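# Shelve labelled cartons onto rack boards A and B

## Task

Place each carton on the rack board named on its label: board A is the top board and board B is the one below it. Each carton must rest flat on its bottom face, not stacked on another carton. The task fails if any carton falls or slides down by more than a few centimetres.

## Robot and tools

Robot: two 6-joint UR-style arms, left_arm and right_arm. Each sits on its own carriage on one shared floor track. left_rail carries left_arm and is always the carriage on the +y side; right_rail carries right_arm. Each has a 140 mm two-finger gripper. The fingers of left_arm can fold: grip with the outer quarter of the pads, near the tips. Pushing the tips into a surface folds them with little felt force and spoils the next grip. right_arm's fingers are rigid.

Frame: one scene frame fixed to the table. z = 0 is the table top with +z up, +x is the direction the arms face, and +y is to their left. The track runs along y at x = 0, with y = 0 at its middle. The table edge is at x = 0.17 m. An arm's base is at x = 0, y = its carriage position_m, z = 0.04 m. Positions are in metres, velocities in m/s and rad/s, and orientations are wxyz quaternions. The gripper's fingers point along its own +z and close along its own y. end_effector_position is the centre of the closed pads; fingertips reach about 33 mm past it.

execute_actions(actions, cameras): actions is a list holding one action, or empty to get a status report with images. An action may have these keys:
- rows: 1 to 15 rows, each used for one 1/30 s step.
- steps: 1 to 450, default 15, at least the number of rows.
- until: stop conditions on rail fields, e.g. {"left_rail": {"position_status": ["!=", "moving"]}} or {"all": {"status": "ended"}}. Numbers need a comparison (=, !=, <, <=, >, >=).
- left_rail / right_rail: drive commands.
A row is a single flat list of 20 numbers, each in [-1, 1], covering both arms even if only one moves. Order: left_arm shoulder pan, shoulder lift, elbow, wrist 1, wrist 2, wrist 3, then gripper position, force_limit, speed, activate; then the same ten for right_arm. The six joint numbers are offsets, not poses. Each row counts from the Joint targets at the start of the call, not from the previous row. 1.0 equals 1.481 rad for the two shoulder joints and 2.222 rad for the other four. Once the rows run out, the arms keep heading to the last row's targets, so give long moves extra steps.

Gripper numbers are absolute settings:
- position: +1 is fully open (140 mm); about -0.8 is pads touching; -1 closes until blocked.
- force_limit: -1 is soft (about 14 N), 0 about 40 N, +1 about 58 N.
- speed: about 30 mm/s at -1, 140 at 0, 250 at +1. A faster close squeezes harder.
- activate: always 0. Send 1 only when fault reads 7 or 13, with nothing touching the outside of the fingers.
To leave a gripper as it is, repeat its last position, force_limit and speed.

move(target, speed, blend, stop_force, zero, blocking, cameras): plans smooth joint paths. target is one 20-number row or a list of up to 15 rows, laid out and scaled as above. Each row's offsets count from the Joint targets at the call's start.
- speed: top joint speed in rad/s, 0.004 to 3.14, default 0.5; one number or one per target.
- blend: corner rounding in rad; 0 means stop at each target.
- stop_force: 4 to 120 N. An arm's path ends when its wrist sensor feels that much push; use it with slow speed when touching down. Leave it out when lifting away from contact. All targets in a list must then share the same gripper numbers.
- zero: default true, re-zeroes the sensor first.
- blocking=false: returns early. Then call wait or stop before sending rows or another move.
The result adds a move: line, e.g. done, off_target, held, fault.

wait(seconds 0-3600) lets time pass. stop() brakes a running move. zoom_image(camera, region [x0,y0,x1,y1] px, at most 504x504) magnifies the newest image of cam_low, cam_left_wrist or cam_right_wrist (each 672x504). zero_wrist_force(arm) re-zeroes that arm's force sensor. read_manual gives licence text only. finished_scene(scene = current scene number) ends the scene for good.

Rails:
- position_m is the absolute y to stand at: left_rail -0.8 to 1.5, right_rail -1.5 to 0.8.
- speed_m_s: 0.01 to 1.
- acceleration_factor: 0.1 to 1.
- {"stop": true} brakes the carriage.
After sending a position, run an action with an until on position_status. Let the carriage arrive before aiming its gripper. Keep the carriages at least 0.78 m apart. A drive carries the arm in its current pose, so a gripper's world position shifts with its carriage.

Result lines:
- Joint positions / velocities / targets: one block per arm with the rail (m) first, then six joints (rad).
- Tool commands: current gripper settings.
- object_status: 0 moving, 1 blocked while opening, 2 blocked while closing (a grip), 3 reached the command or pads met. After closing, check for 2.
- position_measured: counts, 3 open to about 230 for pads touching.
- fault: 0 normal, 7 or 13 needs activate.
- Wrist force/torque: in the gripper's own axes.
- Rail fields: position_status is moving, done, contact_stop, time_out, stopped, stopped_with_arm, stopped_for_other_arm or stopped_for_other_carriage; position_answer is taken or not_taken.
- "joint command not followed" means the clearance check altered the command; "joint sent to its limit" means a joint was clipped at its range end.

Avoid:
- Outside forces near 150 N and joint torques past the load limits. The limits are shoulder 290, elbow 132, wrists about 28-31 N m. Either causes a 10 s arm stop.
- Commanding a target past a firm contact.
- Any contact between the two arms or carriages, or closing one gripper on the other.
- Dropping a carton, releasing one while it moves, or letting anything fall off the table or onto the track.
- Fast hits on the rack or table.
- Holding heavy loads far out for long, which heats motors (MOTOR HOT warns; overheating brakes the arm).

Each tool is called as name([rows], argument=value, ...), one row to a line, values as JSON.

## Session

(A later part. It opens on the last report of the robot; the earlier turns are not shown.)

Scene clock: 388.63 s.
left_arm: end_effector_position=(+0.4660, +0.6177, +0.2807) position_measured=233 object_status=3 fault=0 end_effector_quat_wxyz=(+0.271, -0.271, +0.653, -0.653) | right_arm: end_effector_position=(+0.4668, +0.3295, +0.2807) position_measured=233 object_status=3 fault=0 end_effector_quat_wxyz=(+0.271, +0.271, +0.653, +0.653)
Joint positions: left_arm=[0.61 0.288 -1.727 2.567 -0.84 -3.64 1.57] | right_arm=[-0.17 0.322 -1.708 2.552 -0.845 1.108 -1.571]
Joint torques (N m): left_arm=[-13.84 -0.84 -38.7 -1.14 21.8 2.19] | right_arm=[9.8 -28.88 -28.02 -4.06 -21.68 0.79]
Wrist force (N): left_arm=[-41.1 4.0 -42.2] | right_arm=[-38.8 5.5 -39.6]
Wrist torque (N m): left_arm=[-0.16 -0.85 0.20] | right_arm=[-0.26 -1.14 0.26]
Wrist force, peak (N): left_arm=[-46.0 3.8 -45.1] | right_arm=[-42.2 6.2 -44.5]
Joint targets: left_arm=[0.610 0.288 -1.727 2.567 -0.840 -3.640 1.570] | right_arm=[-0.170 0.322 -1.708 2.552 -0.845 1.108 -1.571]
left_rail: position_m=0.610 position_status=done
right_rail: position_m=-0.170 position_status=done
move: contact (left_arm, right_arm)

move([
  [0,-0.0722,-0.0259,0.0740,0,0,-1,-1,0,0,0,-0.0714,-0.0251,0.0726,0,0,-1,-1,0,0],
  [0,-0.1295,-0.0570,0.1433,0,0,-1,-1,0,0,0,-0.1284,-0.0557,0.1412,0,0,-1,-1,0,0],
  [-0.1651,-0.1652,-0.0439,0.1540,-0.1100,0,-1,-1,0,0,-0.1619,-0.1656,-0.0415,0.1519,-0.1079,0,-1,-1,0,0],
  [-0.3228,-0.1747,-0.0406,0.1571,-0.2152,0,-1,-1,0,0,-0.3188,-0.1784,-0.0370,0.1559,-0.2125,0,-1,-1,0,0],
  [-0.4556,-0.1554,-0.0474,0.1509,-0.3037,0,-1,-1,0,0,-0.4535,-0.1631,-0.0425,0.1512,-0.3023,0,-1,-1,0,0],
], speed=[0.12,0.12,0.2,0.2,0.2], blend=[0.02,0.02,0.03,0.03,0], cameras=["cam_low","cam_right_wrist","cam_left_wrist"])

Scene clock: 430.97 s.
left_arm: end_effector_position=(+0.5563, +0.4290, +0.3925) position_measured=233 object_status=3 fault=0 end_effector_quat_wxyz=(+0.271, -0.271, +0.653, -0.653) | right_arm: end_effector_position=(+0.5571, +0.1407, +0.3921) position_measured=233 object_status=3 fault=0 end_effector_quat_wxyz=(+0.271, +0.270, +0.653, +0.653) end_effector_velocity=(+0.001, -0.002, +0.000) end_effector_angular_velocity=(-0.001, -0.001, -0.002)
Joint positions: left_arm=[0.61 -0.387 -1.957 2.461 -0.505 -4.314 1.57] | right_arm=[-0.17 -0.35 -1.949 2.458 -0.509 0.437 -1.571]
Joint velocities: left_arm=[within noise] | right_arm=[0 -0.005 -0.001 0 0 -0.003 0]
Joint torques (N m): left_arm=[-43.07 6.9 -73.22 -12.48 6.09 2.15] | right_arm=[10.8 -2.98 -44.02 -3.75 -19.83 1]
Wrist force (N): left_arm=[-35.2 10.2 -33.8] | right_arm=[-34.9 -9.9 -31.1]
Wrist torque (N m): left_arm=[-0.24 -0.71 0.32] | right_arm=[0.18 -1.01 0.04]
Wrist force, peak (N): left_arm=[-42.8 3.9 -43.7] | right_arm=[-39.5 5.3 -40.9]
Joint targets: left_arm=[0.610 -0.387 -1.957 2.461 -0.505 -4.314 1.570] | right_arm=[-0.170 -0.350 -1.949 2.458 -0.509 0.436 -1.571]
left_rail: position_m=0.610 position_status=done
right_rail: position_m=-0.170 position_status=done
move: done
cam_left_wrist: T_world_to_cam=[[-0.01084, 0.01367, -0.99985, 0.40169], [0.42588, 0.90475, 0.00775, -0.6319], [0.90472, -0.42573, -0.01563, -0.13168]] pos_world=[0.3926, 0.51016, 0.40446]
cam_right_wrist: T_world_to_cam=[[0.00581, -0.02429, 0.99969, -0.38479], [0.45234, -0.89151, -0.02429, -0.11528], [0.89183, 0.45234, 0.0058, -0.38672]] pos_world=[0.39927, 0.06281, 0.38411]

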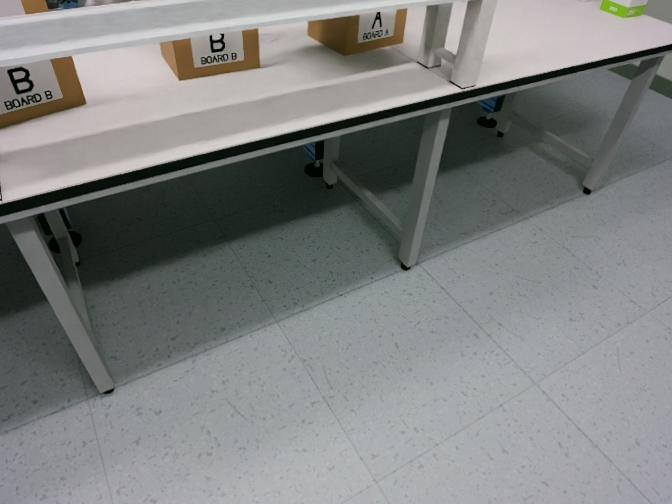

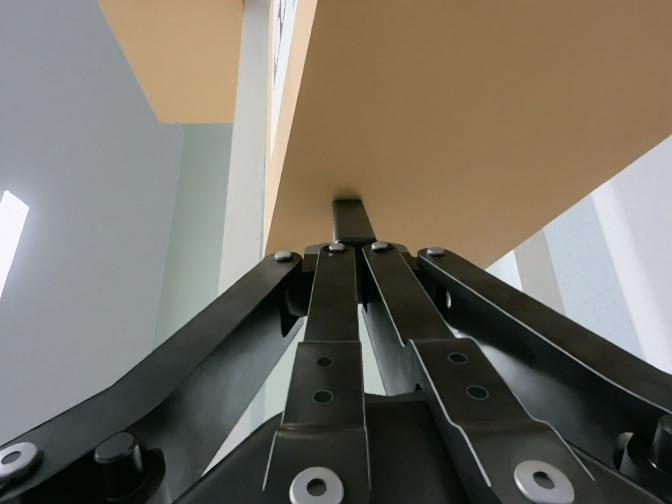

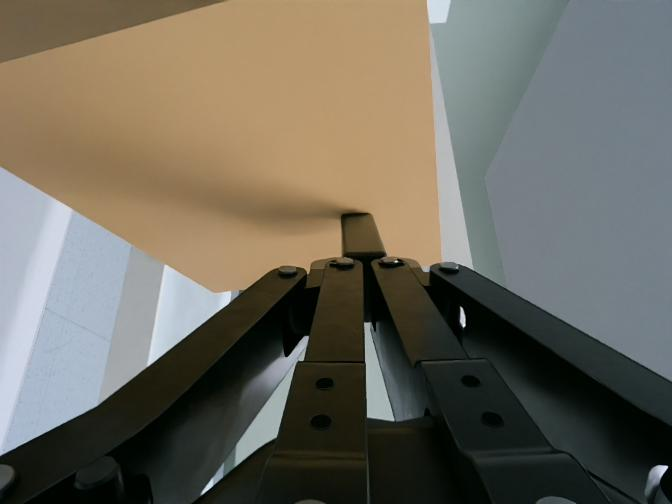

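move([
  [0.0453,0.1015,-0.0454,-0.0223,0.0302,0,-1,-1,0,0,0.0479,0.1010,-0.0459,-0.0214,0.0319,0,-1,-1,0,0],
  [0.0790,0.1905,-0.0920,-0.0349,0.0527,0,-1,-1,0,0,0.0772,0.1891,-0.0924,-0.0336,0.0515,0,-1,-1,0,0],
  [0.1034,0.2694,-0.1415,-0.0381,0.0689,0,-1,-1,0,0,0.0984,0.2672,-0.1418,-0.0363,0.0656,0,-1,-1,0,0],
], speed=0.1, blend=[0.02,0.02,0], stop_force=22, cameras=["cam_low","cam_right_wrist","cam_left_wrist"])

Scene clock: 478.23 s.
left_arm: end_effector_position=(+0.7512, +0.4269, +0.3964) position_measured=233 object_status=3 fault=0 end_effector_quat_wxyz=(+0.271, -0.271, +0.653, -0.653) | right_arm: end_effector_position=(+0.7521, +0.1427, +0.3960) position_measured=233 object_status=3 fault=0 end_effector_quat_wxyz=(+0.271, +0.271, +0.653, +0.653)
Joint positions: left_arm=[0.61 -0.234 -1.558 2.147 -0.59 -4.161 1.57] | right_arm=[-0.17 -0.204 -1.554 2.143 -0.589 0.582 -1.571]
Joint torques (N m): left_arm=[-55.59 -27.07 -70.74 -11.81 32.54 2.08] | right_arm=[73.78 -48.86 -36.3 -4.04 -11.74 1.12]
Wrist force (N): left_arm=[-63.2 9.3 -61.4] | right_arm=[-63.7 -8.9 -56.7]
Wrist torque (N m): left_arm=[-0.13 -1.53 0.34] | right_arm=[0.29 -1.68 0.03]
Wrist force, peak (N): left_arm=[-67.6 9.6 -65.2] | right_arm=[-68.6 -9.8 -61.2]
Joint targets: left_arm=[0.610 -0.234 -1.558 2.147 -0.590 -4.161 1.570] | right_arm=[-0.170 -0.204 -1.554 2.143 -0.589 0.582 -1.571]
left_rail: position_m=0.610 position_status=done
right_rail: position_m=-0.170 position_status=done
move: contact (right_arm)
cam_left_wrist: T_world_to_cam=[[-0.01076, 0.01385, -0.99985, 0.40748], [0.42576, 0.9048, 0.00795, -0.71312], [0.90477, -0.42561, -0.01563, -0.30902]] pos_world=[0.5876, 0.50806, 0.40826]
cam_right_wrist: T_world_to_cam=[[0.00586, -0.02438, 0.99969, -0.38979], [0.45234, -0.89151, -0.02439, -0.20152], [0.89183, 0.45234, 0.0058, -0.56147]] pos_world=[0.59417, 0.06481, 0.38801]

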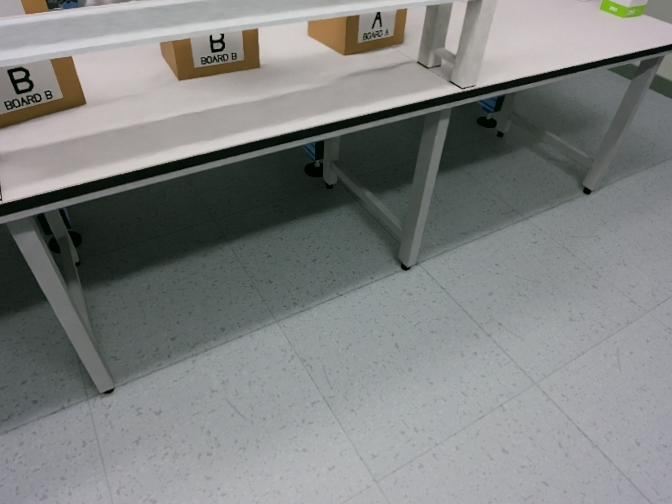

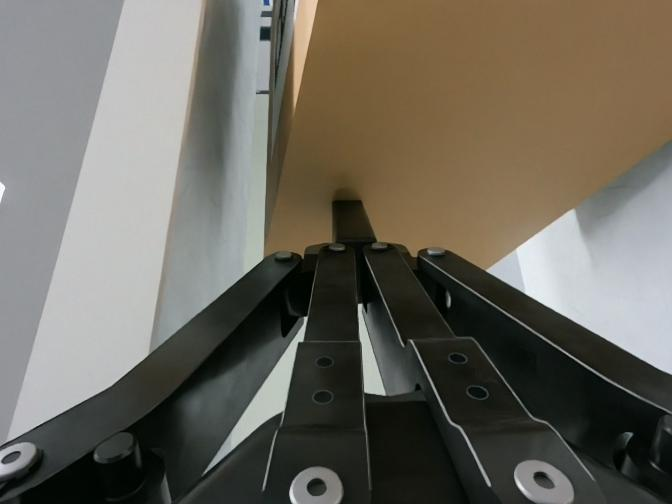

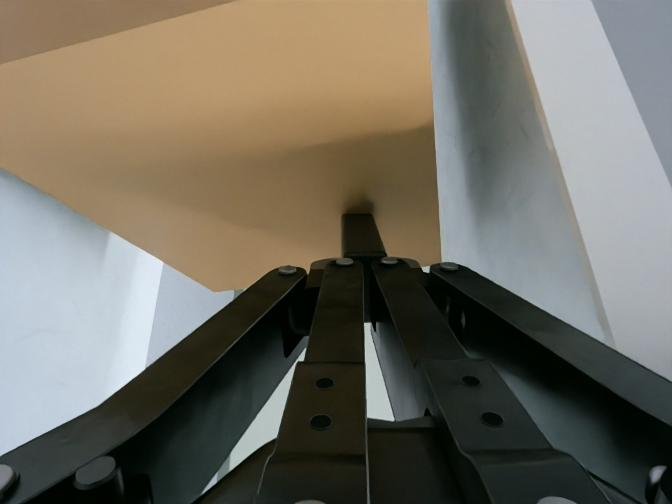

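move(target=[0.0020,0.0184,0.0104,-0.0226,0.0014,0,-1,-1,0,0,-0.0021,0.0180,0.0106,-0.0226,-0.0014,0,-1,-1,0,0], speed=0.03, stop_force=15, cameras=["cam_right_wrist"])

Scene clock: 495.10 s.
left_arm: end_effector_position=(+0.7511, +0.4283, +0.3723) position_measured=233 object_status=3 fault=0 end_effector_quat_wxyz=(+0.271, -0.271, +0.653, -0.653) | right_arm: end_effector_position=(+0.7521, +0.1412, +0.3720) position_measured=233 object_status=3 fault=0 end_effector_quat_wxyz=(+0.271, +0.271, +0.653, +0.653)
Joint positions: left_arm=[0.61 -0.231 -1.531 2.17 -0.64 -4.158 1.57] | right_arm=[-0.17 -0.207 -1.527 2.166 -0.64 0.579 -1.571]
Joint torques (N m): left_arm=[-26.76 -20.01 -34.43 -5.99 21.29 1.67] | right_arm=[27.9 -38.74 -26.05 -5.99 -20.87 1.05]
Wrist force (N): left_arm=[-40.8 -1.6 -36.4] | right_arm=[-38.7 -9.1 -34.6]
Wrist torque (N m): left_arm=[0.02 -0.89 0.08] | right_arm=[0.33 -1.27 0.19]
Wrist force, peak (N): left_arm=[-63.4 9.2 -61.7] | right_arm=[-64.0 -9.7 -57.1]
Joint targets: left_arm=[0.610 -0.231 -1.531 2.170 -0.640 -4.158 1.570] | right_arm=[-0.170 -0.207 -1.527 2.166 -0.640 0.579 -1.571]
left_rail: position_m=0.610 position_status=done
right_rail: position_m=-0.170 position_status=done
move: done
cam_right_wrist: T_world_to_cam=[[0.00586, -0.02438, 0.99969, -0.36594], [0.45234, -0.89151, -0.02439, -0.20353], [0.89183, 0.45234, 0.0058, -0.5606]] pos_world=[0.59417, 0.06321, 0.36411]

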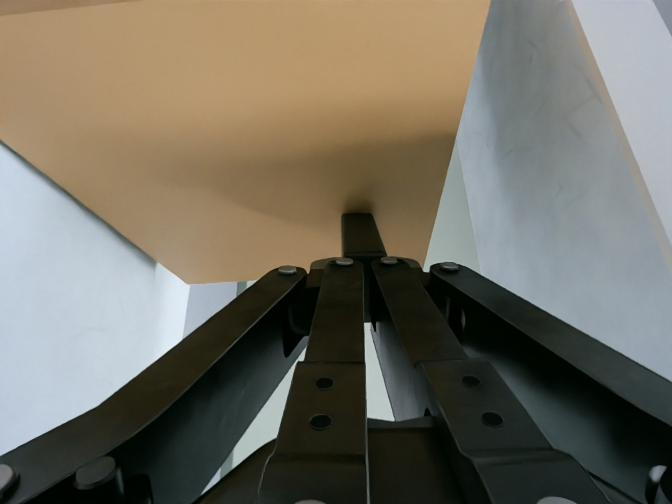

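move(target=[0,0.0098,0.0050,-0.0115,0,0,-1,-1,0,0,0,0.0098,0.0050,-0.0115,0,0,-1,-1,0,0], speed=0.015, stop_force=12, cameras=["cam_right_wrist","cam_left_wrist"])

Scene clock: 507.50 s.
left_arm: end_effector_position=(+0.7512, +0.4283, +0.3651) position_measured=233 object_status=3 fault=0 end_effector_quat_wxyz=(+0.271, -0.271, +0.653, -0.653) | right_arm: end_effector_position=(+0.7521, +0.1411, +0.3635) position_measured=233 object_status=3 fault=0 end_effector_quat_wxyz=(+0.271, +0.270, +0.653, +0.653)
Joint positions: left_arm=[0.61 -0.231 -1.522 2.177 -0.655 -4.158 1.57] | right_arm=[-0.17 -0.207 -1.517 2.174 -0.658 0.579 -1.571]
Joint torques (N m): left_arm=[-29.1 -59.87 -50.36 1.42 16.49 1.77] | right_arm=[31.26 -60.84 -38.57 2.12 -13.65 0.86]
Wrist force (N): left_arm=[-36.8 -7.9 -33.8] | right_arm=[-40.9 -2.9 -35.6]
Wrist torque (N m): left_arm=[0.13 -0.80 0.01] | right_arm=[0.20 -1.26 0.31]
Wrist force, peak (N): left_arm=[-42.9 -8.3 -35.3] | right_arm=[-43.4 1.9 -37.9]
Joint targets: left_arm=[0.610 -0.231 -1.522 2.177 -0.655 -4.158 1.570] | right_arm=[-0.170 -0.207 -1.517 2.174 -0.658 0.579 -1.571]
left_rail: position_m=0.610 position_status=done
right_rail: position_m=-0.170 position_status=done
move: contact (left_arm, right_arm)
cam_left_wrist: T_world_to_cam=[[-0.01076, 0.01385, -0.99985, 0.37617], [0.42588, 0.90474, 0.00795, -0.71427], [0.90471, -0.42573, -0.01563, -0.30878]] pos_world=[0.5876, 0.50956, 0.37696]
cam_right_wrist: T_world_to_cam=[[0.00573, -0.02434, 0.99969, -0.35726], [0.45234, -0.89151, -0.0243, -0.20382], [0.89183, 0.45234, 0.0059, -0.56068]] pos_world=[0.59427, 0.06321, 0.35551]
Images, in order (width x height): cam_left_wrist 672x504, cam_right_wrist 672x504.

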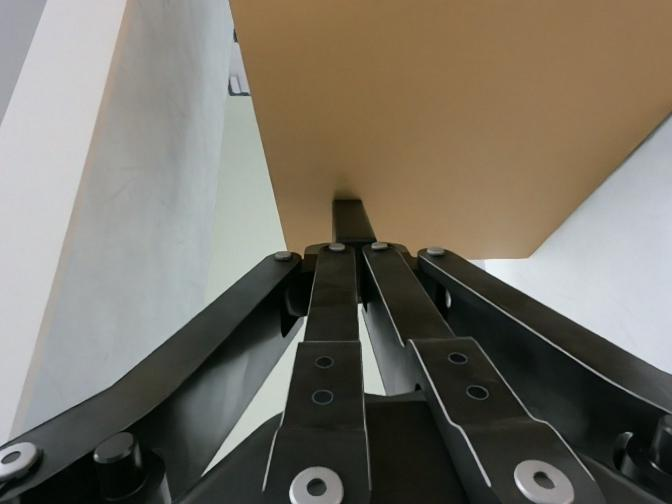

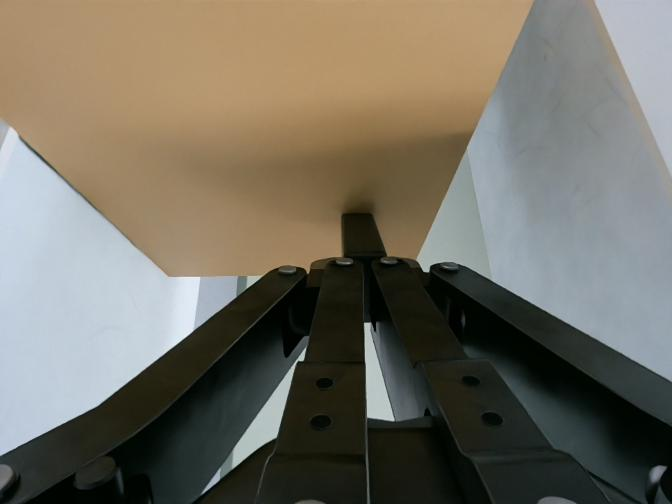

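move([
  [0.0164,0.0020,-0.0014,0.0001,0.0109,0,-1,-1,0,0,-0.0273,-0.0026,0.0018,0,-0.0182,0,-1,-1,0,0],
  [-0.0153,-0.1066,0.0682,0.0029,-0.0102,0,-1,-1,0,0,-0.0273,-0.0026,0.0018,0,-0.0182,0,-1,-1,0,0],
  [-0.0747,-0.2560,0.1392,0.0314,-0.0498,0,-1,-1,0,0,-0.0273,-0.0026,0.0018,0,-0.0182,0,-1,-1,0,0],
], speed=[0.05,0.3,0.3], blend=[0,0.03,0], cameras=["cam_right_wrist","cam_left_wrist"])

Scene clock: 528.10 s.
left_arm: end_effector_position=(+0.5611, +0.4404, +0.3652) position_measured=233 object_status=3 fault=0 end_effector_quat_wxyz=(+0.271, -0.271, +0.653, -0.654) | right_arm: end_effector_position=(+0.7522, +0.1210, +0.3635) position_measured=233 object_status=3 fault=0 end_effector_quat_wxyz=(+0.271, +0.271, +0.653, +0.653)
Joint positions: left_arm=[0.61 -0.341 -1.901 2.486 -0.586 -4.269 1.57] | right_arm=[-0.17 -0.248 -1.52 2.178 -0.658 0.539 -1.571]
Joint torques (N m): left_arm=[-12.63 -33.14 -33.81 0.91 -2.64 1.53] | right_arm=[-14.31 -54.94 -26.23 -3.51 -3.12 0.69]
Wrist force (N): left_arm=[-0.6 1.1 0.3] | right_arm=[-3.1 -0.3 2.1]
Wrist torque (N m): left_arm=[-0.12 0.17 0.17] | right_arm=[0.07 0.50 0.27]
Wrist force, peak (N): left_arm=[-37.4 -8.5 -34.1] | right_arm=[-41.0 -2.6 -35.5]
Joint targets: left_arm=[0.610 -0.341 -1.901 2.486 -0.586 -4.269 1.570] | right_arm=[-0.170 -0.248 -1.520 2.178 -0.658 0.539 -1.571]
left_rail: position_m=0.610 position_status=done
right_rail: position_m=-0.170 position_status=done
move: done
cam_left_wrist: T_world_to_cam=[[-0.01071, 0.01372, -0.99985, 0.37411], [0.42588, 0.90475, 0.00785, -0.64413], [0.90472, -0.42573, -0.01553, -0.13172]] pos_world=[0.3975, 0.52156, 0.37706]
cam_right_wrist: T_world_to_cam=[[0.00586, -0.02438, 0.99969, -0.35783], [0.45234, -0.89151, -0.02439, -0.22175], [0.89183, 0.45234, 0.0058, -0.55164]] pos_world=[0.59437, 0.04311, 0.35551]
Images, in order (width x height): cam_left_wrist 672x504, cam_right_wrist 672x504.

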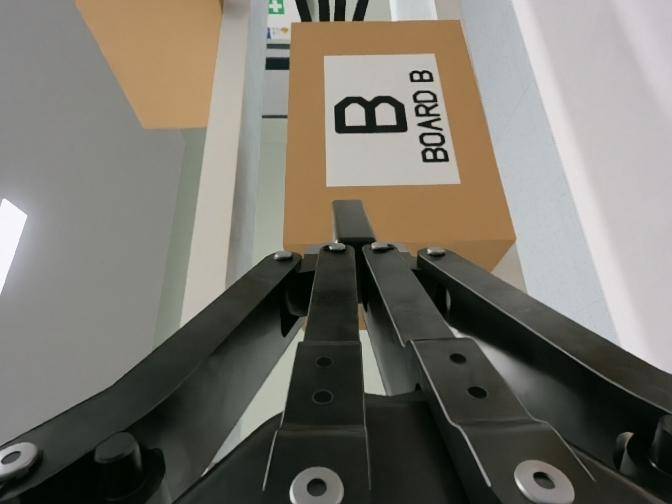

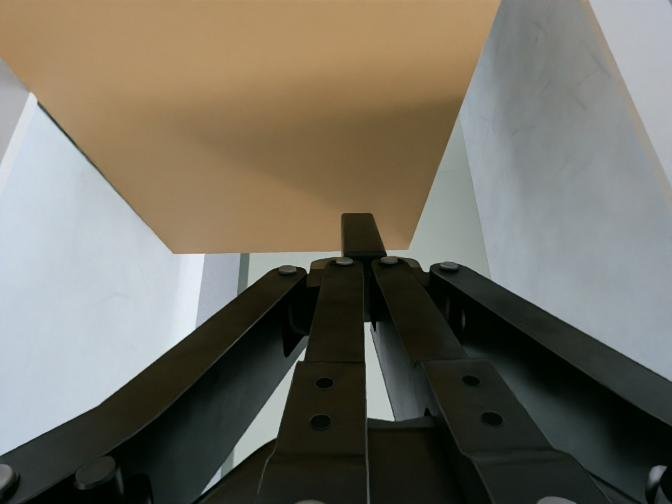

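move([
  [0,0,0,0,0,0,-1,-1,0,0,0.0811,0.0107,-0.0077,0.0005,0.0541,0,-1,-1,0,0],
  [0,0,0,0,0,0,-1,-1,0,0,0.1675,0.0297,-0.0217,0.0019,0.1116,0,-1,-1,0,0],
], speed=0.12, blend=[0.02,0], stop_force=28, cameras=["cam_right_wrist","cam_left_wrist"])

Scene clock: 545.47 s.
left_arm: end_effector_position=(+0.5610, +0.4404, +0.3652) position_measured=233 object_status=3 fault=0 end_effector_quat_wxyz=(+0.271, -0.271, +0.653, -0.654) | right_arm: end_effector_position=(+0.7525, +0.2450, +0.3635) position_measured=233 object_status=3 fault=0 end_effector_quat_wxyz=(+0.271, +0.270, +0.653, +0.653)
Joint positions: left_arm=[0.61 -0.341 -1.901 2.486 -0.586 -4.269 1.57] | right_arm=[-0.17 0 -1.476 2.13 -0.654 0.786 -1.571]
Joint torques (N m): left_arm=[-13 -35.79 -33.43 0.51 -2.75 2.05] | right_arm=[16.71 -32.87 -40.26 1.97 2.27 1.12]
Wrist force (N): left_arm=[-0.8 1.2 0.5] | right_arm=[-9.3 3.7 -1.3]
Wrist torque (N m): left_arm=[-0.09 0.21 0.17] | right_arm=[0.12 0.51 0.28]
Wrist force, peak (N): left_arm=[-1.2 1.3 0.4] | right_arm=[-11.3 1.0 -2.0]
Joint targets: left_arm=[0.610 -0.341 -1.901 2.486 -0.586 -4.269 1.570] | right_arm=[-0.170 0.000 -1.476 2.130 -0.654 0.786 -1.571]
left_rail: position_m=0.610 position_status=done
right_rail: position_m=-0.170 position_status=done
move: done
cam_left_wrist: T_world_to_cam=[[-0.01071, 0.01372, -0.99985, 0.37411], [0.42588, 0.90475, 0.00785, -0.64408], [0.90472, -0.42573, -0.01553, -0.13163]] pos_world=[0.3974, 0.52156, 0.37706]
cam_right_wrist: T_world_to_cam=[[0.00591, -0.02447, 0.99968, -0.35482], [0.45246, -0.89145, -0.0245, -0.11138], [0.89177, 0.45246, 0.0058, -0.60798]] pos_world=[0.59467, 0.16711, 0.35551]
Images, in order (width x height): cam_left_wrist 672x504, cam_right_wrist 672x504.

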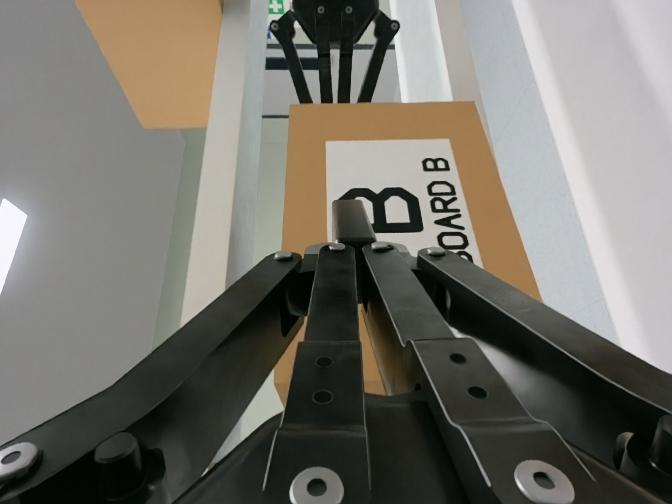

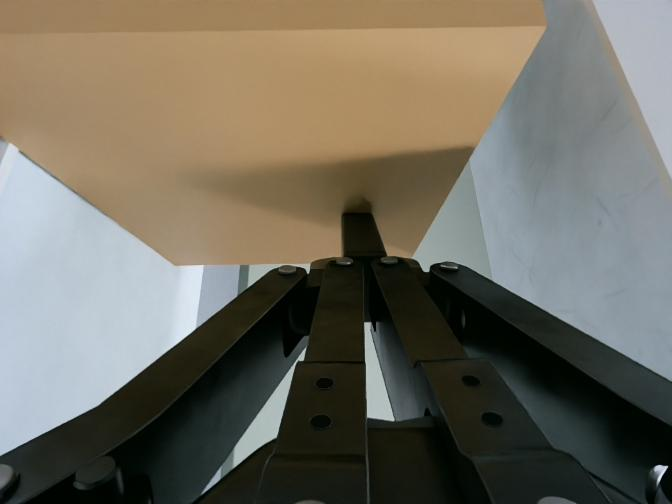

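move([
  [-0.0822,0.0062,-0.0026,-0.0016,-0.0548,0,-1,-1,0,0,-0.0159,-0.0041,0.0031,-0.0003,-0.0106,0,-1,-1,0,0],
  [-0.0409,0.0790,-0.0343,-0.0184,-0.0273,0,-1,-1,0,0,-0.0184,-0.0817,0.0570,-0.0025,-0.0123,0,-1,-1,0,0],
  [-0.0120,0.1377,-0.0646,-0.0272,-0.0080,0,-1,-1,0,0,-0.0226,-0.1791,0.1131,0.0063,-0.0150,0,-1,-1,0,0],
], speed=[0.12,0.1,0.1], blend=[0,0.02,0], stop_force=28, cameras=["cam_right_wrist","cam_left_wrist"])

Scene clock: 622.17 s.
left_arm: end_effector_position=(+0.6573, +0.3990, +0.3653) position_measured=233 object_status=3 fault=0 end_effector_quat_wxyz=(+0.271, -0.271, +0.653, -0.654) | right_arm: end_effector_position=(+0.6011, +0.2330, +0.3637) position_measured=233 object_status=3 fault=0 end_effector_quat_wxyz=(+0.271, +0.271, +0.653, +0.653)
Joint positions: left_arm=[0.61 -0.359 -1.697 2.343 -0.646 -4.287 1.57] | right_arm=[-0.17 -0.033 -1.742 2.381 -0.64 0.753 -1.571]
Joint torques (N m): left_arm=[16.4 -9.27 -56.26 -7.18 1.23 1.73] | right_arm=[-14.75 -35.98 -26.89 1.23 -3.19 1.1]
Wrist force (N): left_arm=[3.0 2.8 -2.5] | right_arm=[-3.1 0.1 0.7]
Wrist torque (N m): left_arm=[-0.10 0.31 0.17] | right_arm=[0.19 0.49 0.26]
Wrist force, peak (N): left_arm=[2.9 0.7 -8.5] | right_arm=[-9.6 4.1 -1.3]
Joint targets: left_arm=[0.610 -0.359 -1.697 2.343 -0.646 -4.287 1.570] | right_arm=[-0.170 -0.033 -1.742 2.381 -0.640 0.753 -1.571]
left_rail: position_m=0.610 position_status=done
right_rail: position_m=-0.170 position_status=done
move: done
cam_left_wrist: T_world_to_cam=[[-0.01071, 0.01372, -0.99985, 0.37581], [0.42588, 0.90475, 0.00785, -0.64764], [0.90472, -0.42573, -0.01553, -0.23638]] pos_world=[0.4937, 0.48016, 0.37716]
cam_right_wrist: T_world_to_cam=[[0.00591, -0.02447, 0.99968, -0.35442], [0.45234, -0.89151, -0.02449, -0.05346], [0.89183, 0.45234, 0.0058, -0.46746]] pos_world=[0.44317, 0.15511, 0.35571]
Images, in order (width x height): cam_left_wrist 672x504, cam_right_wrist 672x504.

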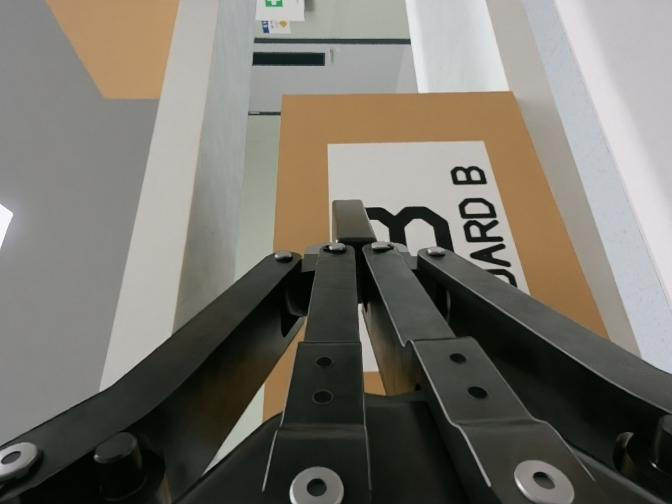

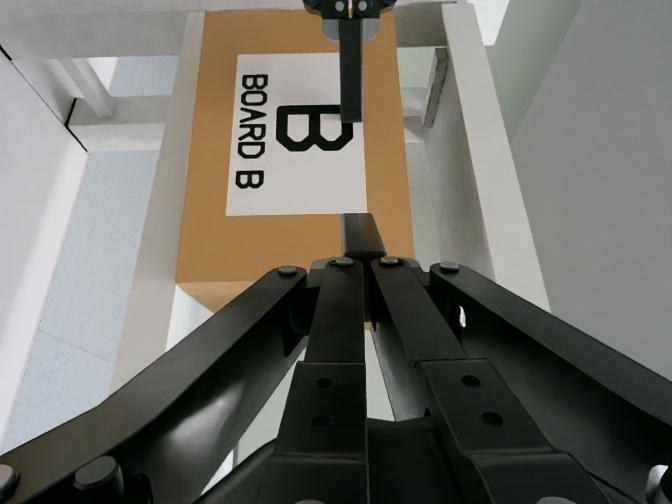

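move([
  [-0.0703,-0.1315,0.0620,0.0257,-0.0469,0,-1,-1,0,0,0,0,0,0,0,0,-1,-1,0,0],
  [0.2421,-0.3001,-0.0774,0.2774,0.1613,0,-1,-1,0,0,0.0223,-0.2704,-0.0948,0.2752,0.0146,0,-1,-1,0,0],
  [0.5148,-0.1871,-0.1148,0.7346,0.3431,0,-1,-1,0,0,0.1109,-0.2473,-0.1014,0.7617,0.0739,0,-1,-1,0,0],
], speed=[0.3,0.5,0.6], blend=[0.02,0.05,0], cameras=["cam_right_wrist","cam_left_wrist"])

Scene clock: 644.27 s.
left_arm: end_effector_position=(+0.3355, +0.5866, +0.5299) position_measured=233 object_status=3 fault=0 end_effector_quat_wxyz=(-0.066, -0.553, +0.605, -0.569) | right_arm: end_effector_position=(+0.2346, +0.2454, +0.4264) position_measured=233 object_status=3 fault=0 end_effector_quat_wxyz=(-0.075, +0.543, +0.741, +0.388)
Joint positions: left_arm=[0.61 0.335 -2.003 2.102 0.809 -3.593 1.57] | right_arm=[-0.17 0.126 -2.109 2.156 1.009 0.912 -1.571]
Joint torques (N m): left_arm=[-14.03 -26.12 -34.38 0.36 -0.92 1.94] | right_arm=[11.76 18.26 -47.34 7.42 2.17 0.77]
Wrist force (N): left_arm=[-1.4 0.7 0.3] | right_arm=[-3.5 -0.1 0.2]
Wrist torque (N m): left_arm=[-0.15 0.14 0.22] | right_arm=[0.10 0.60 0.32]
Wrist force, peak (N): left_arm=[3.4 3.1 -2.5] | right_arm=[-4.9 2.7 2.1]
Joint targets: left_arm=[0.610 0.335 -2.003 2.102 0.809 -3.593 1.570] | right_arm=[-0.170 0.126 -2.109 2.156 1.009 0.912 -1.571]
left_rail: position_m=0.610 position_status=done
right_rail: position_m=-0.170 position_status=done
move: held (left_arm; a check stopped the path), off_target (right_arm; braked when a check withheld steps of left_arm); path passed 2 of 3 targets; limits=held; left_arm: the wrist 1 is farthest, 0.177 rad from its target; right_arm: the wrist 1 is farthest, 0.043 rad from its target
joint command not followed: on one or more control steps a check withheld the commanded joint targets of the left arm, and it was not sent them on those steps.
cause: the commanded joint targets, or the way to them, would bring two parts of the arm too close to each other (its gripper and another part of the arm, with joints 5 (wrist 1) to 7 (wrist 3) between them, 9 mm apart when it was first held).
cam_left_wrist: T_world_to_cam=[[-0.75348, -0.24395, -0.61054, 0.72844], [0.1776, 0.81857, -0.54626, -0.25414], [0.63303, -0.52002, -0.57346, 0.57934]] pos_world=[0.22726, 0.68701, 0.63814]
cam_right_wrist: T_world_to_cam=[[0.86787, 0.08465, 0.48952, -0.42616], [0.26154, -0.91562, -0.30536, 0.29525], [0.42237, 0.39304, -0.81678, 0.32884]] pos_world=[0.15374, 0.17716, 0.56736]
Images, in order (width x height): cam_left_wrist 672x504, cam_right_wrist 672x504.

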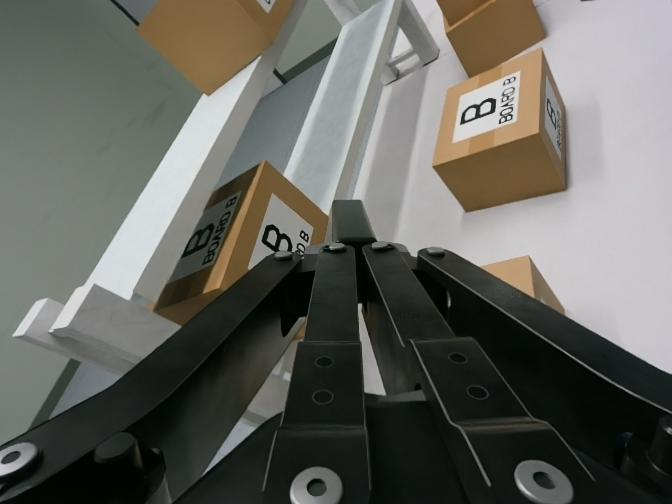

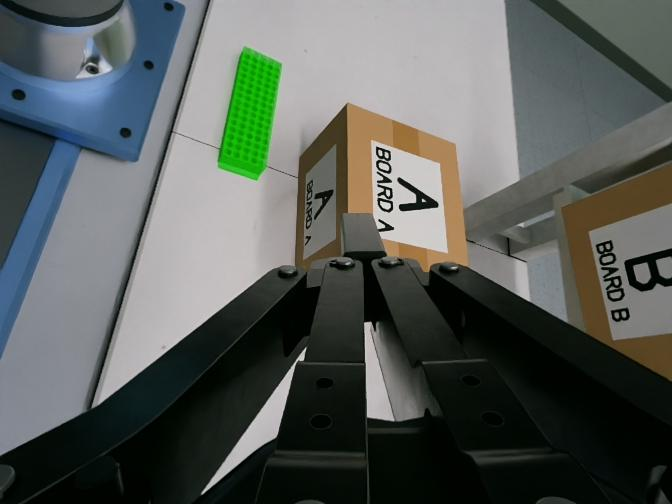

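move([
  [0.0941,0.0174,-0.0059,-0.4143,0.0632,0,-1,-1,0,0,-0.0025,-0.0313,0.0090,-0.4635,-0.0019,0,-1,-1,0,0],
  [0.0941,0.0708,0.0955,-0.5513,0.0632,0,-1,-1,0,0,-0.0025,0.0063,0.1188,-0.5982,-0.0019,0,-1,-1,0,0],
  [0.0941,0.2108,0.1740,-0.7232,0.0632,0,-1,-1,0,0,-0.0025,0.1494,0.2099,-0.7847,-0.0019,0,-1,-1,0,0],
  [0.0941,0.3485,0.2040,-0.8449,0.0632,0,-1,-1,0,0,-0.0025,0.3199,0.2487,-0.9371,-0.0019,0,-1,-1,0,0],
], speed=[0.6,0.4,0.4,0.3], blend=[0.03,0.03,0.03,0], cameras=["cam_right_wrist","cam_left_wrist"])

Scene clock: 710.00 s.
left_arm: end_effector_position=(+0.4521, +0.6732, +0.2106) position_measured=233 object_status=3 fault=0 end_effector_quat_wxyz=(+0.271, -0.270, +0.653, -0.653) | right_arm: end_effector_position=(+0.4509, +0.2720, +0.2099) position_measured=233 object_status=3 fault=0 end_effector_quat_wxyz=(+0.271, +0.271, +0.653, +0.653)
Joint positions: left_arm=[0.61 0.474 -1.487 2.555 -1.068 -3.453 1.57] | right_arm=[-0.17 0.122 -1.636 2.709 -1.073 0.908 -1.571]
Joint torques (N m): left_arm=[9.89 -8.54 -13.14 -3.76 1.19 1.9] | right_arm=[-13.07 -5.69 -13.33 -7.18 -1.97 1.02]
Wrist force (N): left_arm=[-1.5 1.4 0.0] | right_arm=[-3.4 -0.2 1.1]
Wrist torque (N m): left_arm=[-0.04 0.35 0.18] | right_arm=[0.12 0.59 0.23]
Wrist force, peak (N): left_arm=[-1.0 2.3 0.0] | right_arm=[-4.1 0.0 0.7]
Joint targets: left_arm=[0.610 0.474 -1.487 2.555 -1.069 -3.453 1.570] | right_arm=[-0.170 0.122 -1.636 2.709 -1.073 0.908 -1.571]
left_rail: position_m=0.610 position_status=done
right_rail: position_m=-0.170 position_status=done
move: done
cam_left_wrist: T_world_to_cam=[[-0.01125, 0.0142, -0.99984, 0.21515], [0.4267, 0.90436, 0.00805, -0.80728], [0.90432, -0.42654, -0.01623, 0.06456]] pos_world=[0.2885, 0.75456, 0.22266]
cam_right_wrist: T_world_to_cam=[[0.00668, -0.02441, 0.99968, -0.19926], [0.45284, -0.89125, -0.02479, 0.04521], [0.89157, 0.45286, 0.0051, -0.35018]] pos_world=[0.29307, 0.19402, 0.20211]
Images, in order (width x height): cam_left_wrist 672x504, cam_right_wrist 672x504.

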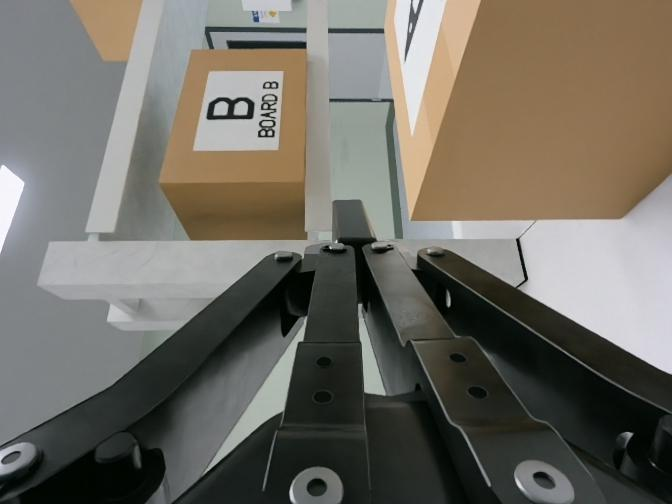

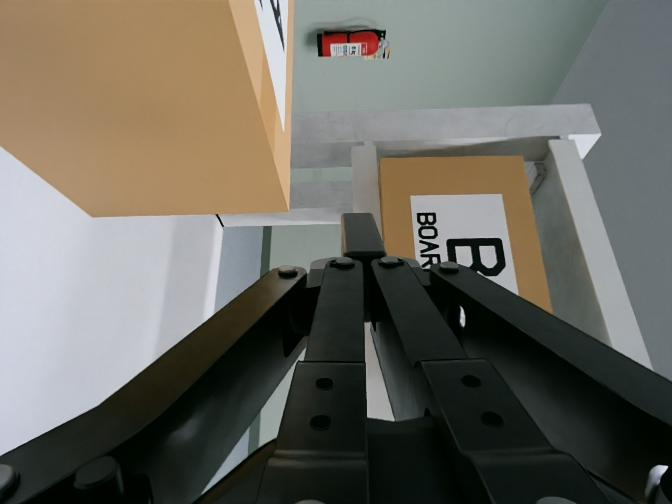

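move(target=[-0.0222,0.1538,0.0291,-0.1316,-0.0148,0,-1,-1,0,0,0.0589,0.2278,0.0090,-0.1607,0.0393,0,-1,-1,0,0], speed=0.2, stop_force=15, cameras=["cam_right_wrist","cam_left_wrist"])

Scene clock: 734.70 s.
left_arm: end_effector_position=(+0.4443, +0.6578, +0.1251) position_measured=233 object_status=3 fault=0 end_effector_quat_wxyz=(+0.270, -0.271, +0.653, -0.653) | right_arm: end_effector_position=(+0.4440, +0.2920, +0.1247) position_measured=233 object_status=3 fault=0 end_effector_quat_wxyz=(+0.271, +0.271, +0.653, +0.653)
Joint positions: left_arm=[0.61 0.441 -1.259 2.62 -1.361 -3.486 1.57] | right_arm=[-0.17 0.209 -1.298 2.729 -1.43 0.995 -1.571]
Joint torques (N m): left_arm=[-15.25 -19.73 -0.1 -3.71 -2.41 1.74] | right_arm=[9.51 -19.31 0.62 -6.73 3.63 0.79]
Wrist force (N): left_arm=[-1.1 1.1 0.2] | right_arm=[-3.3 -0.6 1.6]
Wrist torque (N m): left_arm=[-0.11 0.26 0.20] | right_arm=[0.06 0.55 0.17]
Wrist force, peak (N): left_arm=[-1.4 1.7 0.0] | right_arm=[-3.5 -0.6 1.8]
Joint targets: left_arm=[0.610 0.441 -1.259 2.620 -1.361 -3.486 1.570] | right_arm=[-0.170 0.209 -1.298 2.729 -1.430 0.995 -1.571]
left_rail: position_m=0.610 position_status=done
right_rail: position_m=-0.170 position_status=done
move: done
cam_left_wrist: T_world_to_cam=[[-0.01138, 0.01415, -0.99984, 0.12977], [0.4267, 0.90436, 0.00794, -0.78924], [0.90432, -0.42654, -0.01633, 0.06363]] pos_world=[0.2807, 0.73906, 0.13706]
cam_right_wrist: T_world_to_cam=[[0.00704, -0.02423, 0.99968, -0.11379], [0.45283, -0.89125, -0.02479, 0.06406], [0.89157, 0.45286, 0.0047, -0.35261]] pos_world=[0.28617, 0.21402, 0.117]
Images, in order (width x height): cam_left_wrist 672x504, cam_right_wrist 672x504.

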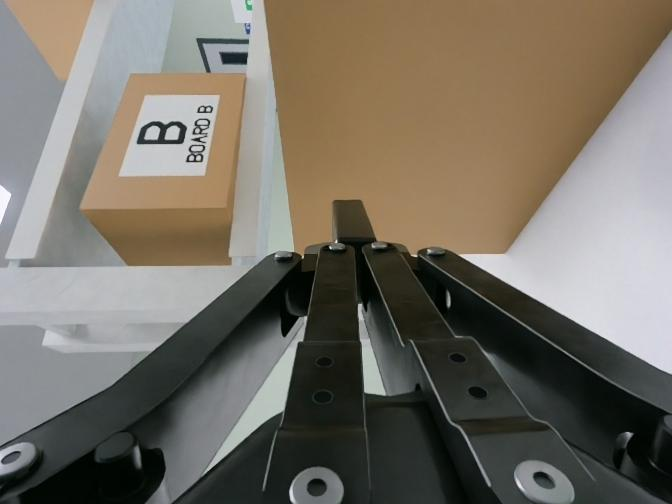

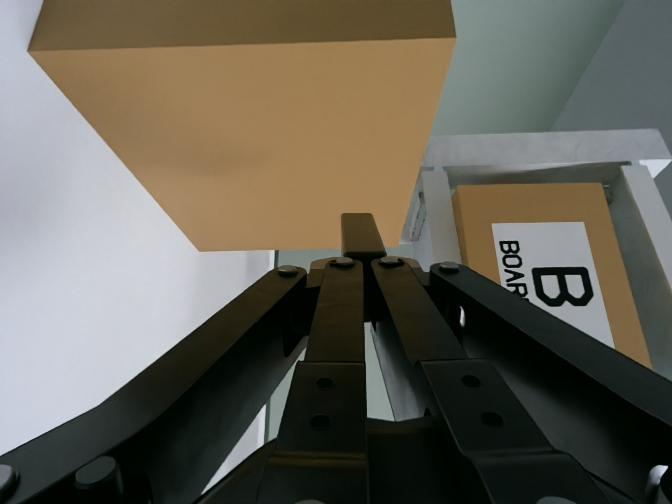

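move(target=[-0.1114,-0.0203,0.0365,-0.0230,-0.0743,0,-1,-1,0,0,0.1205,0.0192,-0.0361,0.0234,0.0803,0,-1,-1,0,0], speed=0.09, stop_force=48, cameras=["cam_left_wrist","cam_right_wrist"])

Scene clock: 758.57 s.
left_arm: end_effector_position=(+0.4455, +0.6193, +0.1250) position_measured=233 object_status=3 fault=0 end_effector_quat_wxyz=(+0.271, -0.271, +0.653, -0.653) | right_arm: end_effector_position=(+0.4450, +0.3290, +0.1245) position_measured=233 object_status=3 fault=0 end_effector_quat_wxyz=(+0.271, +0.271, +0.654, +0.653)
Joint positions: left_arm=[0.61 0.316 -1.282 2.681 -1.4 -3.611 1.57] | right_arm=[-0.17 0.345 -1.277 2.668 -1.391 1.131 -1.571]
Joint torques (N m): left_arm=[-5.32 -18.29 -13.9 1.36 16.46 2.1] | right_arm=[6.08 -46.44 -2.89 -5.36 -17.77 0.9]
Wrist force (N): left_arm=[-30.8 6.8 -27.6] | right_arm=[-35.2 6.7 -19.0]
Wrist torque (N m): left_arm=[-0.20 -0.55 0.27] | right_arm=[-0.02 -0.12 0.29]
Wrist force, peak (N): left_arm=[-45.9 7.1 -43.4] | right_arm=[-46.8 12.7 -46.2]
Joint targets: left_arm=[0.610 0.316 -1.282 2.681 -1.400 -3.611 1.570] | right_arm=[-0.170 0.345 -1.277 2.668 -1.391 1.131 -1.571]
left_rail: position_m=0.610 position_status=done
right_rail: position_m=-0.170 position_status=done
move: contact (left_arm, right_arm); left_arm: the shoulder pan is farthest, 0.040 rad from its target; right_arm: the shoulder pan is farthest, 0.043 rad from its target
cam_left_wrist: T_world_to_cam=[[-0.01117, 0.01416, -0.99984, 0.13027], [0.42629, 0.90455, 0.00805, -0.75496], [0.90452, -0.42613, -0.01613, 0.04576]] pos_world=[0.2819, 0.70056, 0.13706]
cam_right_wrist: T_world_to_cam=[[0.00721, -0.02414, 0.99968, -0.11277], [0.45254, -0.8914, -0.02479, 0.09678], [0.89171, 0.45258, 0.0045, -0.37025]] pos_world=[0.28717, 0.25111, 0.1168]

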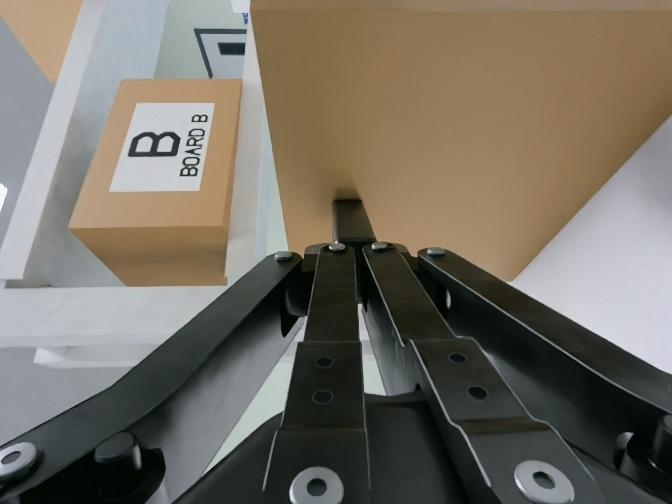

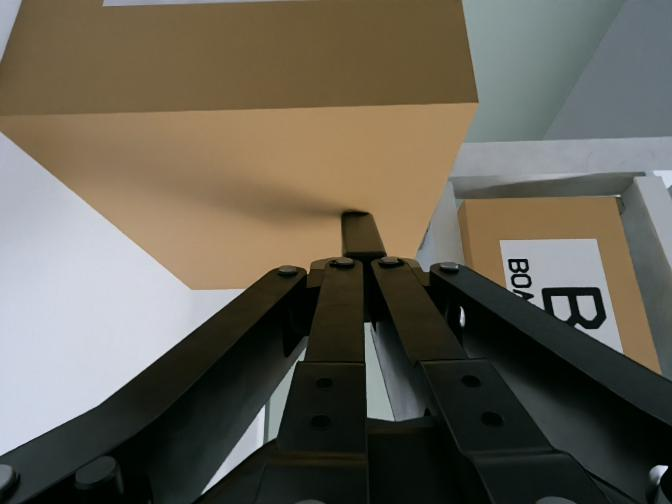

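move(target=[-0.0086,-0.0014,0.0026,-0.0017,-0.0057,0,-1,-1,0,0,0.0082,0.0014,-0.0026,0.0017,0.0054,0,-1,-1,0,0], speed=0.02, stop_force=62, zero=false)

Scene clock: 776.63 s.
left_arm: end_effector_position=(+0.4457, +0.6187, +0.1250) position_measured=233 object_status=3 fault=0 end_effector_quat_wxyz=(+0.271, -0.271, +0.653, -0.653) | right_arm: end_effector_position=(+0.4449, +0.3297, +0.1245) position_measured=233 object_status=3 fault=0 end_effector_quat_wxyz=(+0.271, +0.271, +0.654, +0.653)
Joint positions: left_arm=[0.61 0.314 -1.282 2.682 -1.4 -3.614 1.57] | right_arm=[-0.17 0.347 -1.276 2.667 -1.39 1.133 -1.571]
Joint torques (N m): left_arm=[-13.61 -14.66 -7.4 1.55 22.99 1.6] | right_arm=[11.1 -44.82 -11.09 -5.22 -21.73 0.86]
Wrist force (N): left_arm=[-43.4 5.6 -40.1] | right_arm=[-43.8 12.0 -42.2]
Wrist torque (N m): left_arm=[-0.17 -0.82 0.26] | right_arm=[-0.16 -0.01 0.35]
Wrist force, peak (N): left_arm=[-46.9 1.9 -48.9] | right_arm=[-47.0 11.2 -50.5]
Joint targets: left_arm=[0.610 0.314 -1.282 2.682 -1.400 -3.614 1.570] | right_arm=[-0.170 0.347 -1.276 2.667 -1.390 1.133 -1.571]
left_rail: position_m=0.610 position_status=done
right_rail: position_m=-0.170 position_status=done
move: contact (left_arm, right_arm)

move([
  [0,-0.0999,-0.0057,0.0722,0,0,-1,-1,0,0,0,-0.0976,-0.0051,0.0702,0,0,-1,-1,0,0],
  [0,-0.1933,-0.0160,0.1449,0,0,-1,-1,0,0,0,-0.1887,-0.0152,0.1410,0,0,-1,-1,0,0],
], speed=0.12, blend=0.02, cameras=["cam_left_wrist","cam_right_wrist"])

Scene clock: 793.70 s.
left_arm: end_effector_position=(+0.4458, +0.6188, +0.2100) position_measured=233 object_status=3 fault=0 end_effector_quat_wxyz=(+0.271, -0.271, +0.653, -0.653) | right_arm: end_effector_position=(+0.4446, +0.3295, +0.2096) position_measured=233 object_status=3 fault=0 end_effector_quat_wxyz=(+0.271, +0.271, +0.654, +0.653)
Joint positions: left_arm=[0.61 0.314 -1.568 2.646 -1.079 -3.614 1.57] | right_arm=[-0.17 0.347 -1.556 2.634 -1.077 1.133 -1.571]
Joint torques (N m): left_arm=[-11.45 -48.52 -29.8 2.08 6.23 1.94] | right_arm=[31.36 -45.32 -44.86 -2.8 -4.48 0.9]
Wrist force (N): left_arm=[-35.3 8.8 -32.3] | right_arm=[-37.5 -9.6 -30.7]
Wrist torque (N m): left_arm=[-0.32 -0.74 0.26] | right_arm=[0.47 -0.03 0.18]
Wrist force, peak (N): left_arm=[-43.2 6.3 -40.5] | right_arm=[-43.9 12.1 -42.2]
Joint targets: left_arm=[0.610 0.314 -1.568 2.646 -1.078 -3.614 1.570] | right_arm=[-0.170 0.347 -1.556 2.634 -1.077 1.133 -1.571]
left_rail: position_m=0.610 position_status=done
right_rail: position_m=-0.170 position_status=done
move: done
cam_left_wrist: T_world_to_cam=[[-0.0113, 0.01411, -0.99984, 0.21524], [0.42621, 0.90459, 0.00795, -0.75521], [0.90455, -0.42605, -0.01623, 0.04656]] pos_world=[0.2822, 0.69996, 0.22196]
cam_right_wrist: T_world_to_cam=[[0.00721, -0.02414, 0.99968, -0.19783], [0.45262, -0.89136, -0.02479, 0.09948], [0.89167, 0.45266, 0.0045, -0.37051]] pos_world=[0.28677, 0.25161, 0.2019]

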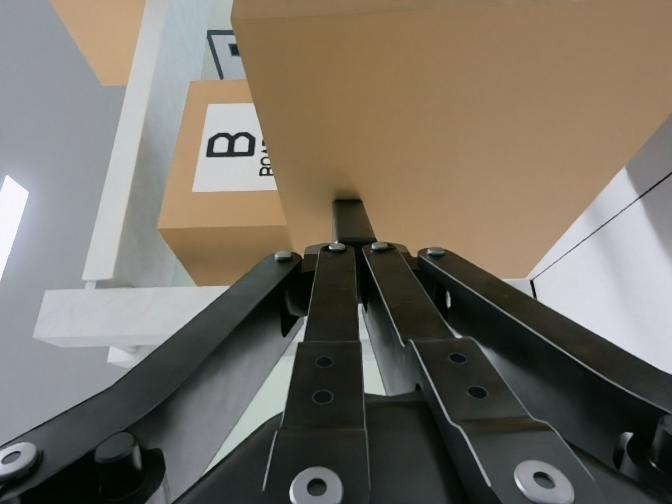

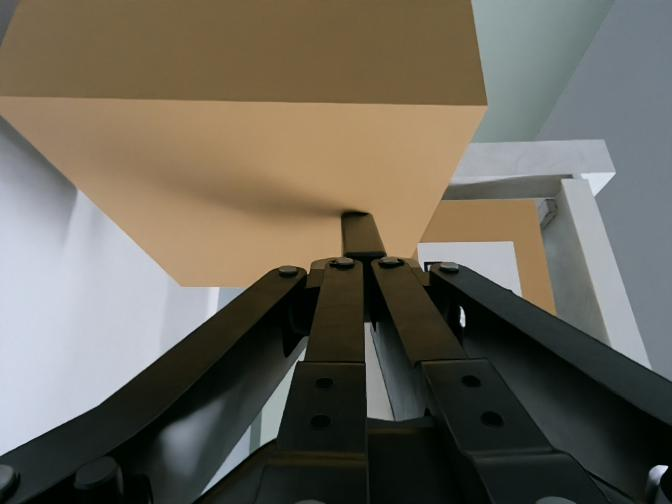

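move([
  [-0.0024,-0.1500,-0.0320,0.1320,-0.0016,0,-1,-1,0,0,0.0024,-0.1445,-0.0327,0.1290,0.0016,0,-1,-1,0,0],
  [-0.0024,-0.2496,-0.0769,0.2432,-0.0016,0,-1,-1,0,0,0.0024,-0.2432,-0.0766,0.2387,0.0016,0,-1,-1,0,0],
  [-0.0024,-0.3092,-0.1298,0.3359,-0.0016,0,-1,-1,0,0,0.0024,-0.3033,-0.1288,0.3310,0.0016,0,-1,-1,0,0],
  [-0.0024,-0.3403,-0.1927,0.4195,-0.0016,0,-1,-1,0,0,0.0024,-0.3354,-0.1912,0.4148,0.0016,0,-1,-1,0,0],
  [-0.0024,-0.3477,-0.2654,0.4972,-0.0016,0,-1,-1,0,0,0.0024,-0.3439,-0.2634,0.4926,0.0016,0,-1,-1,0,0],
], speed=0.18, blend=[0.03,0.03,0.03,0.03,0], cameras=["cam_right_wrist"])

Scene clock: 828.93 s.
left_arm: end_effector_position=(+0.4458, +0.6178, +0.6500) position_measured=233 object_status=3 fault=0 end_effector_quat_wxyz=(+0.271, -0.271, +0.653, -0.653) | right_arm: end_effector_position=(+0.4447, +0.3306, +0.6494) position_measured=233 object_status=3 fault=0 end_effector_quat_wxyz=(+0.271, +0.271, +0.654, +0.653)
Joint positions: left_arm=[0.61 0.31 -2.083 2.057 0.026 -3.617 1.57] | right_arm=[-0.17 0.35 -2.065 2.049 0.018 1.136 -1.571]
Joint torques (N m): left_arm=[-46.33 -36.27 -64.82 3.18 12.7 1.76] | right_arm=[42.56 -12.2 -63.18 -4.07 -10.96 0.87]
Wrist force (N): left_arm=[-58.5 8.1 -54.8] | right_arm=[-61.0 -10.9 -53.0]
Wrist torque (N m): left_arm=[-0.36 -1.31 0.26] | right_arm=[0.46 -0.51 0.15]
Wrist force, peak (N): left_arm=[-59.7 7.6 -55.5] | right_arm=[-62.6 -11.3 -54.1]
Joint targets: left_arm=[0.610 0.310 -2.083 2.057 0.026 -3.617 1.570] | right_arm=[-0.170 0.350 -2.065 2.048 0.018 1.136 -1.571]
left_rail: position_m=0.610 position_status=done
right_rail: position_m=-0.170 position_status=done
move: done
cam_right_wrist: T_world_to_cam=[[0.00707, -0.0241, 0.99969, -0.63744], [0.45263, -0.89136, -0.02469, 0.11121], [0.89167, 0.45266, 0.0046, -0.37301]] pos_world=[0.28677, 0.25261, 0.6417]

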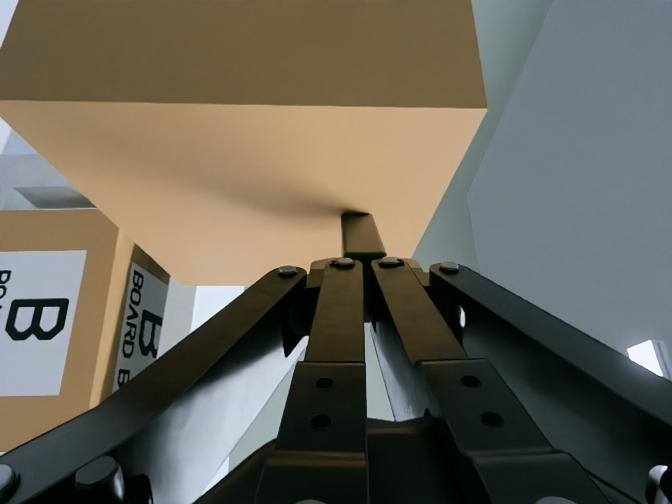

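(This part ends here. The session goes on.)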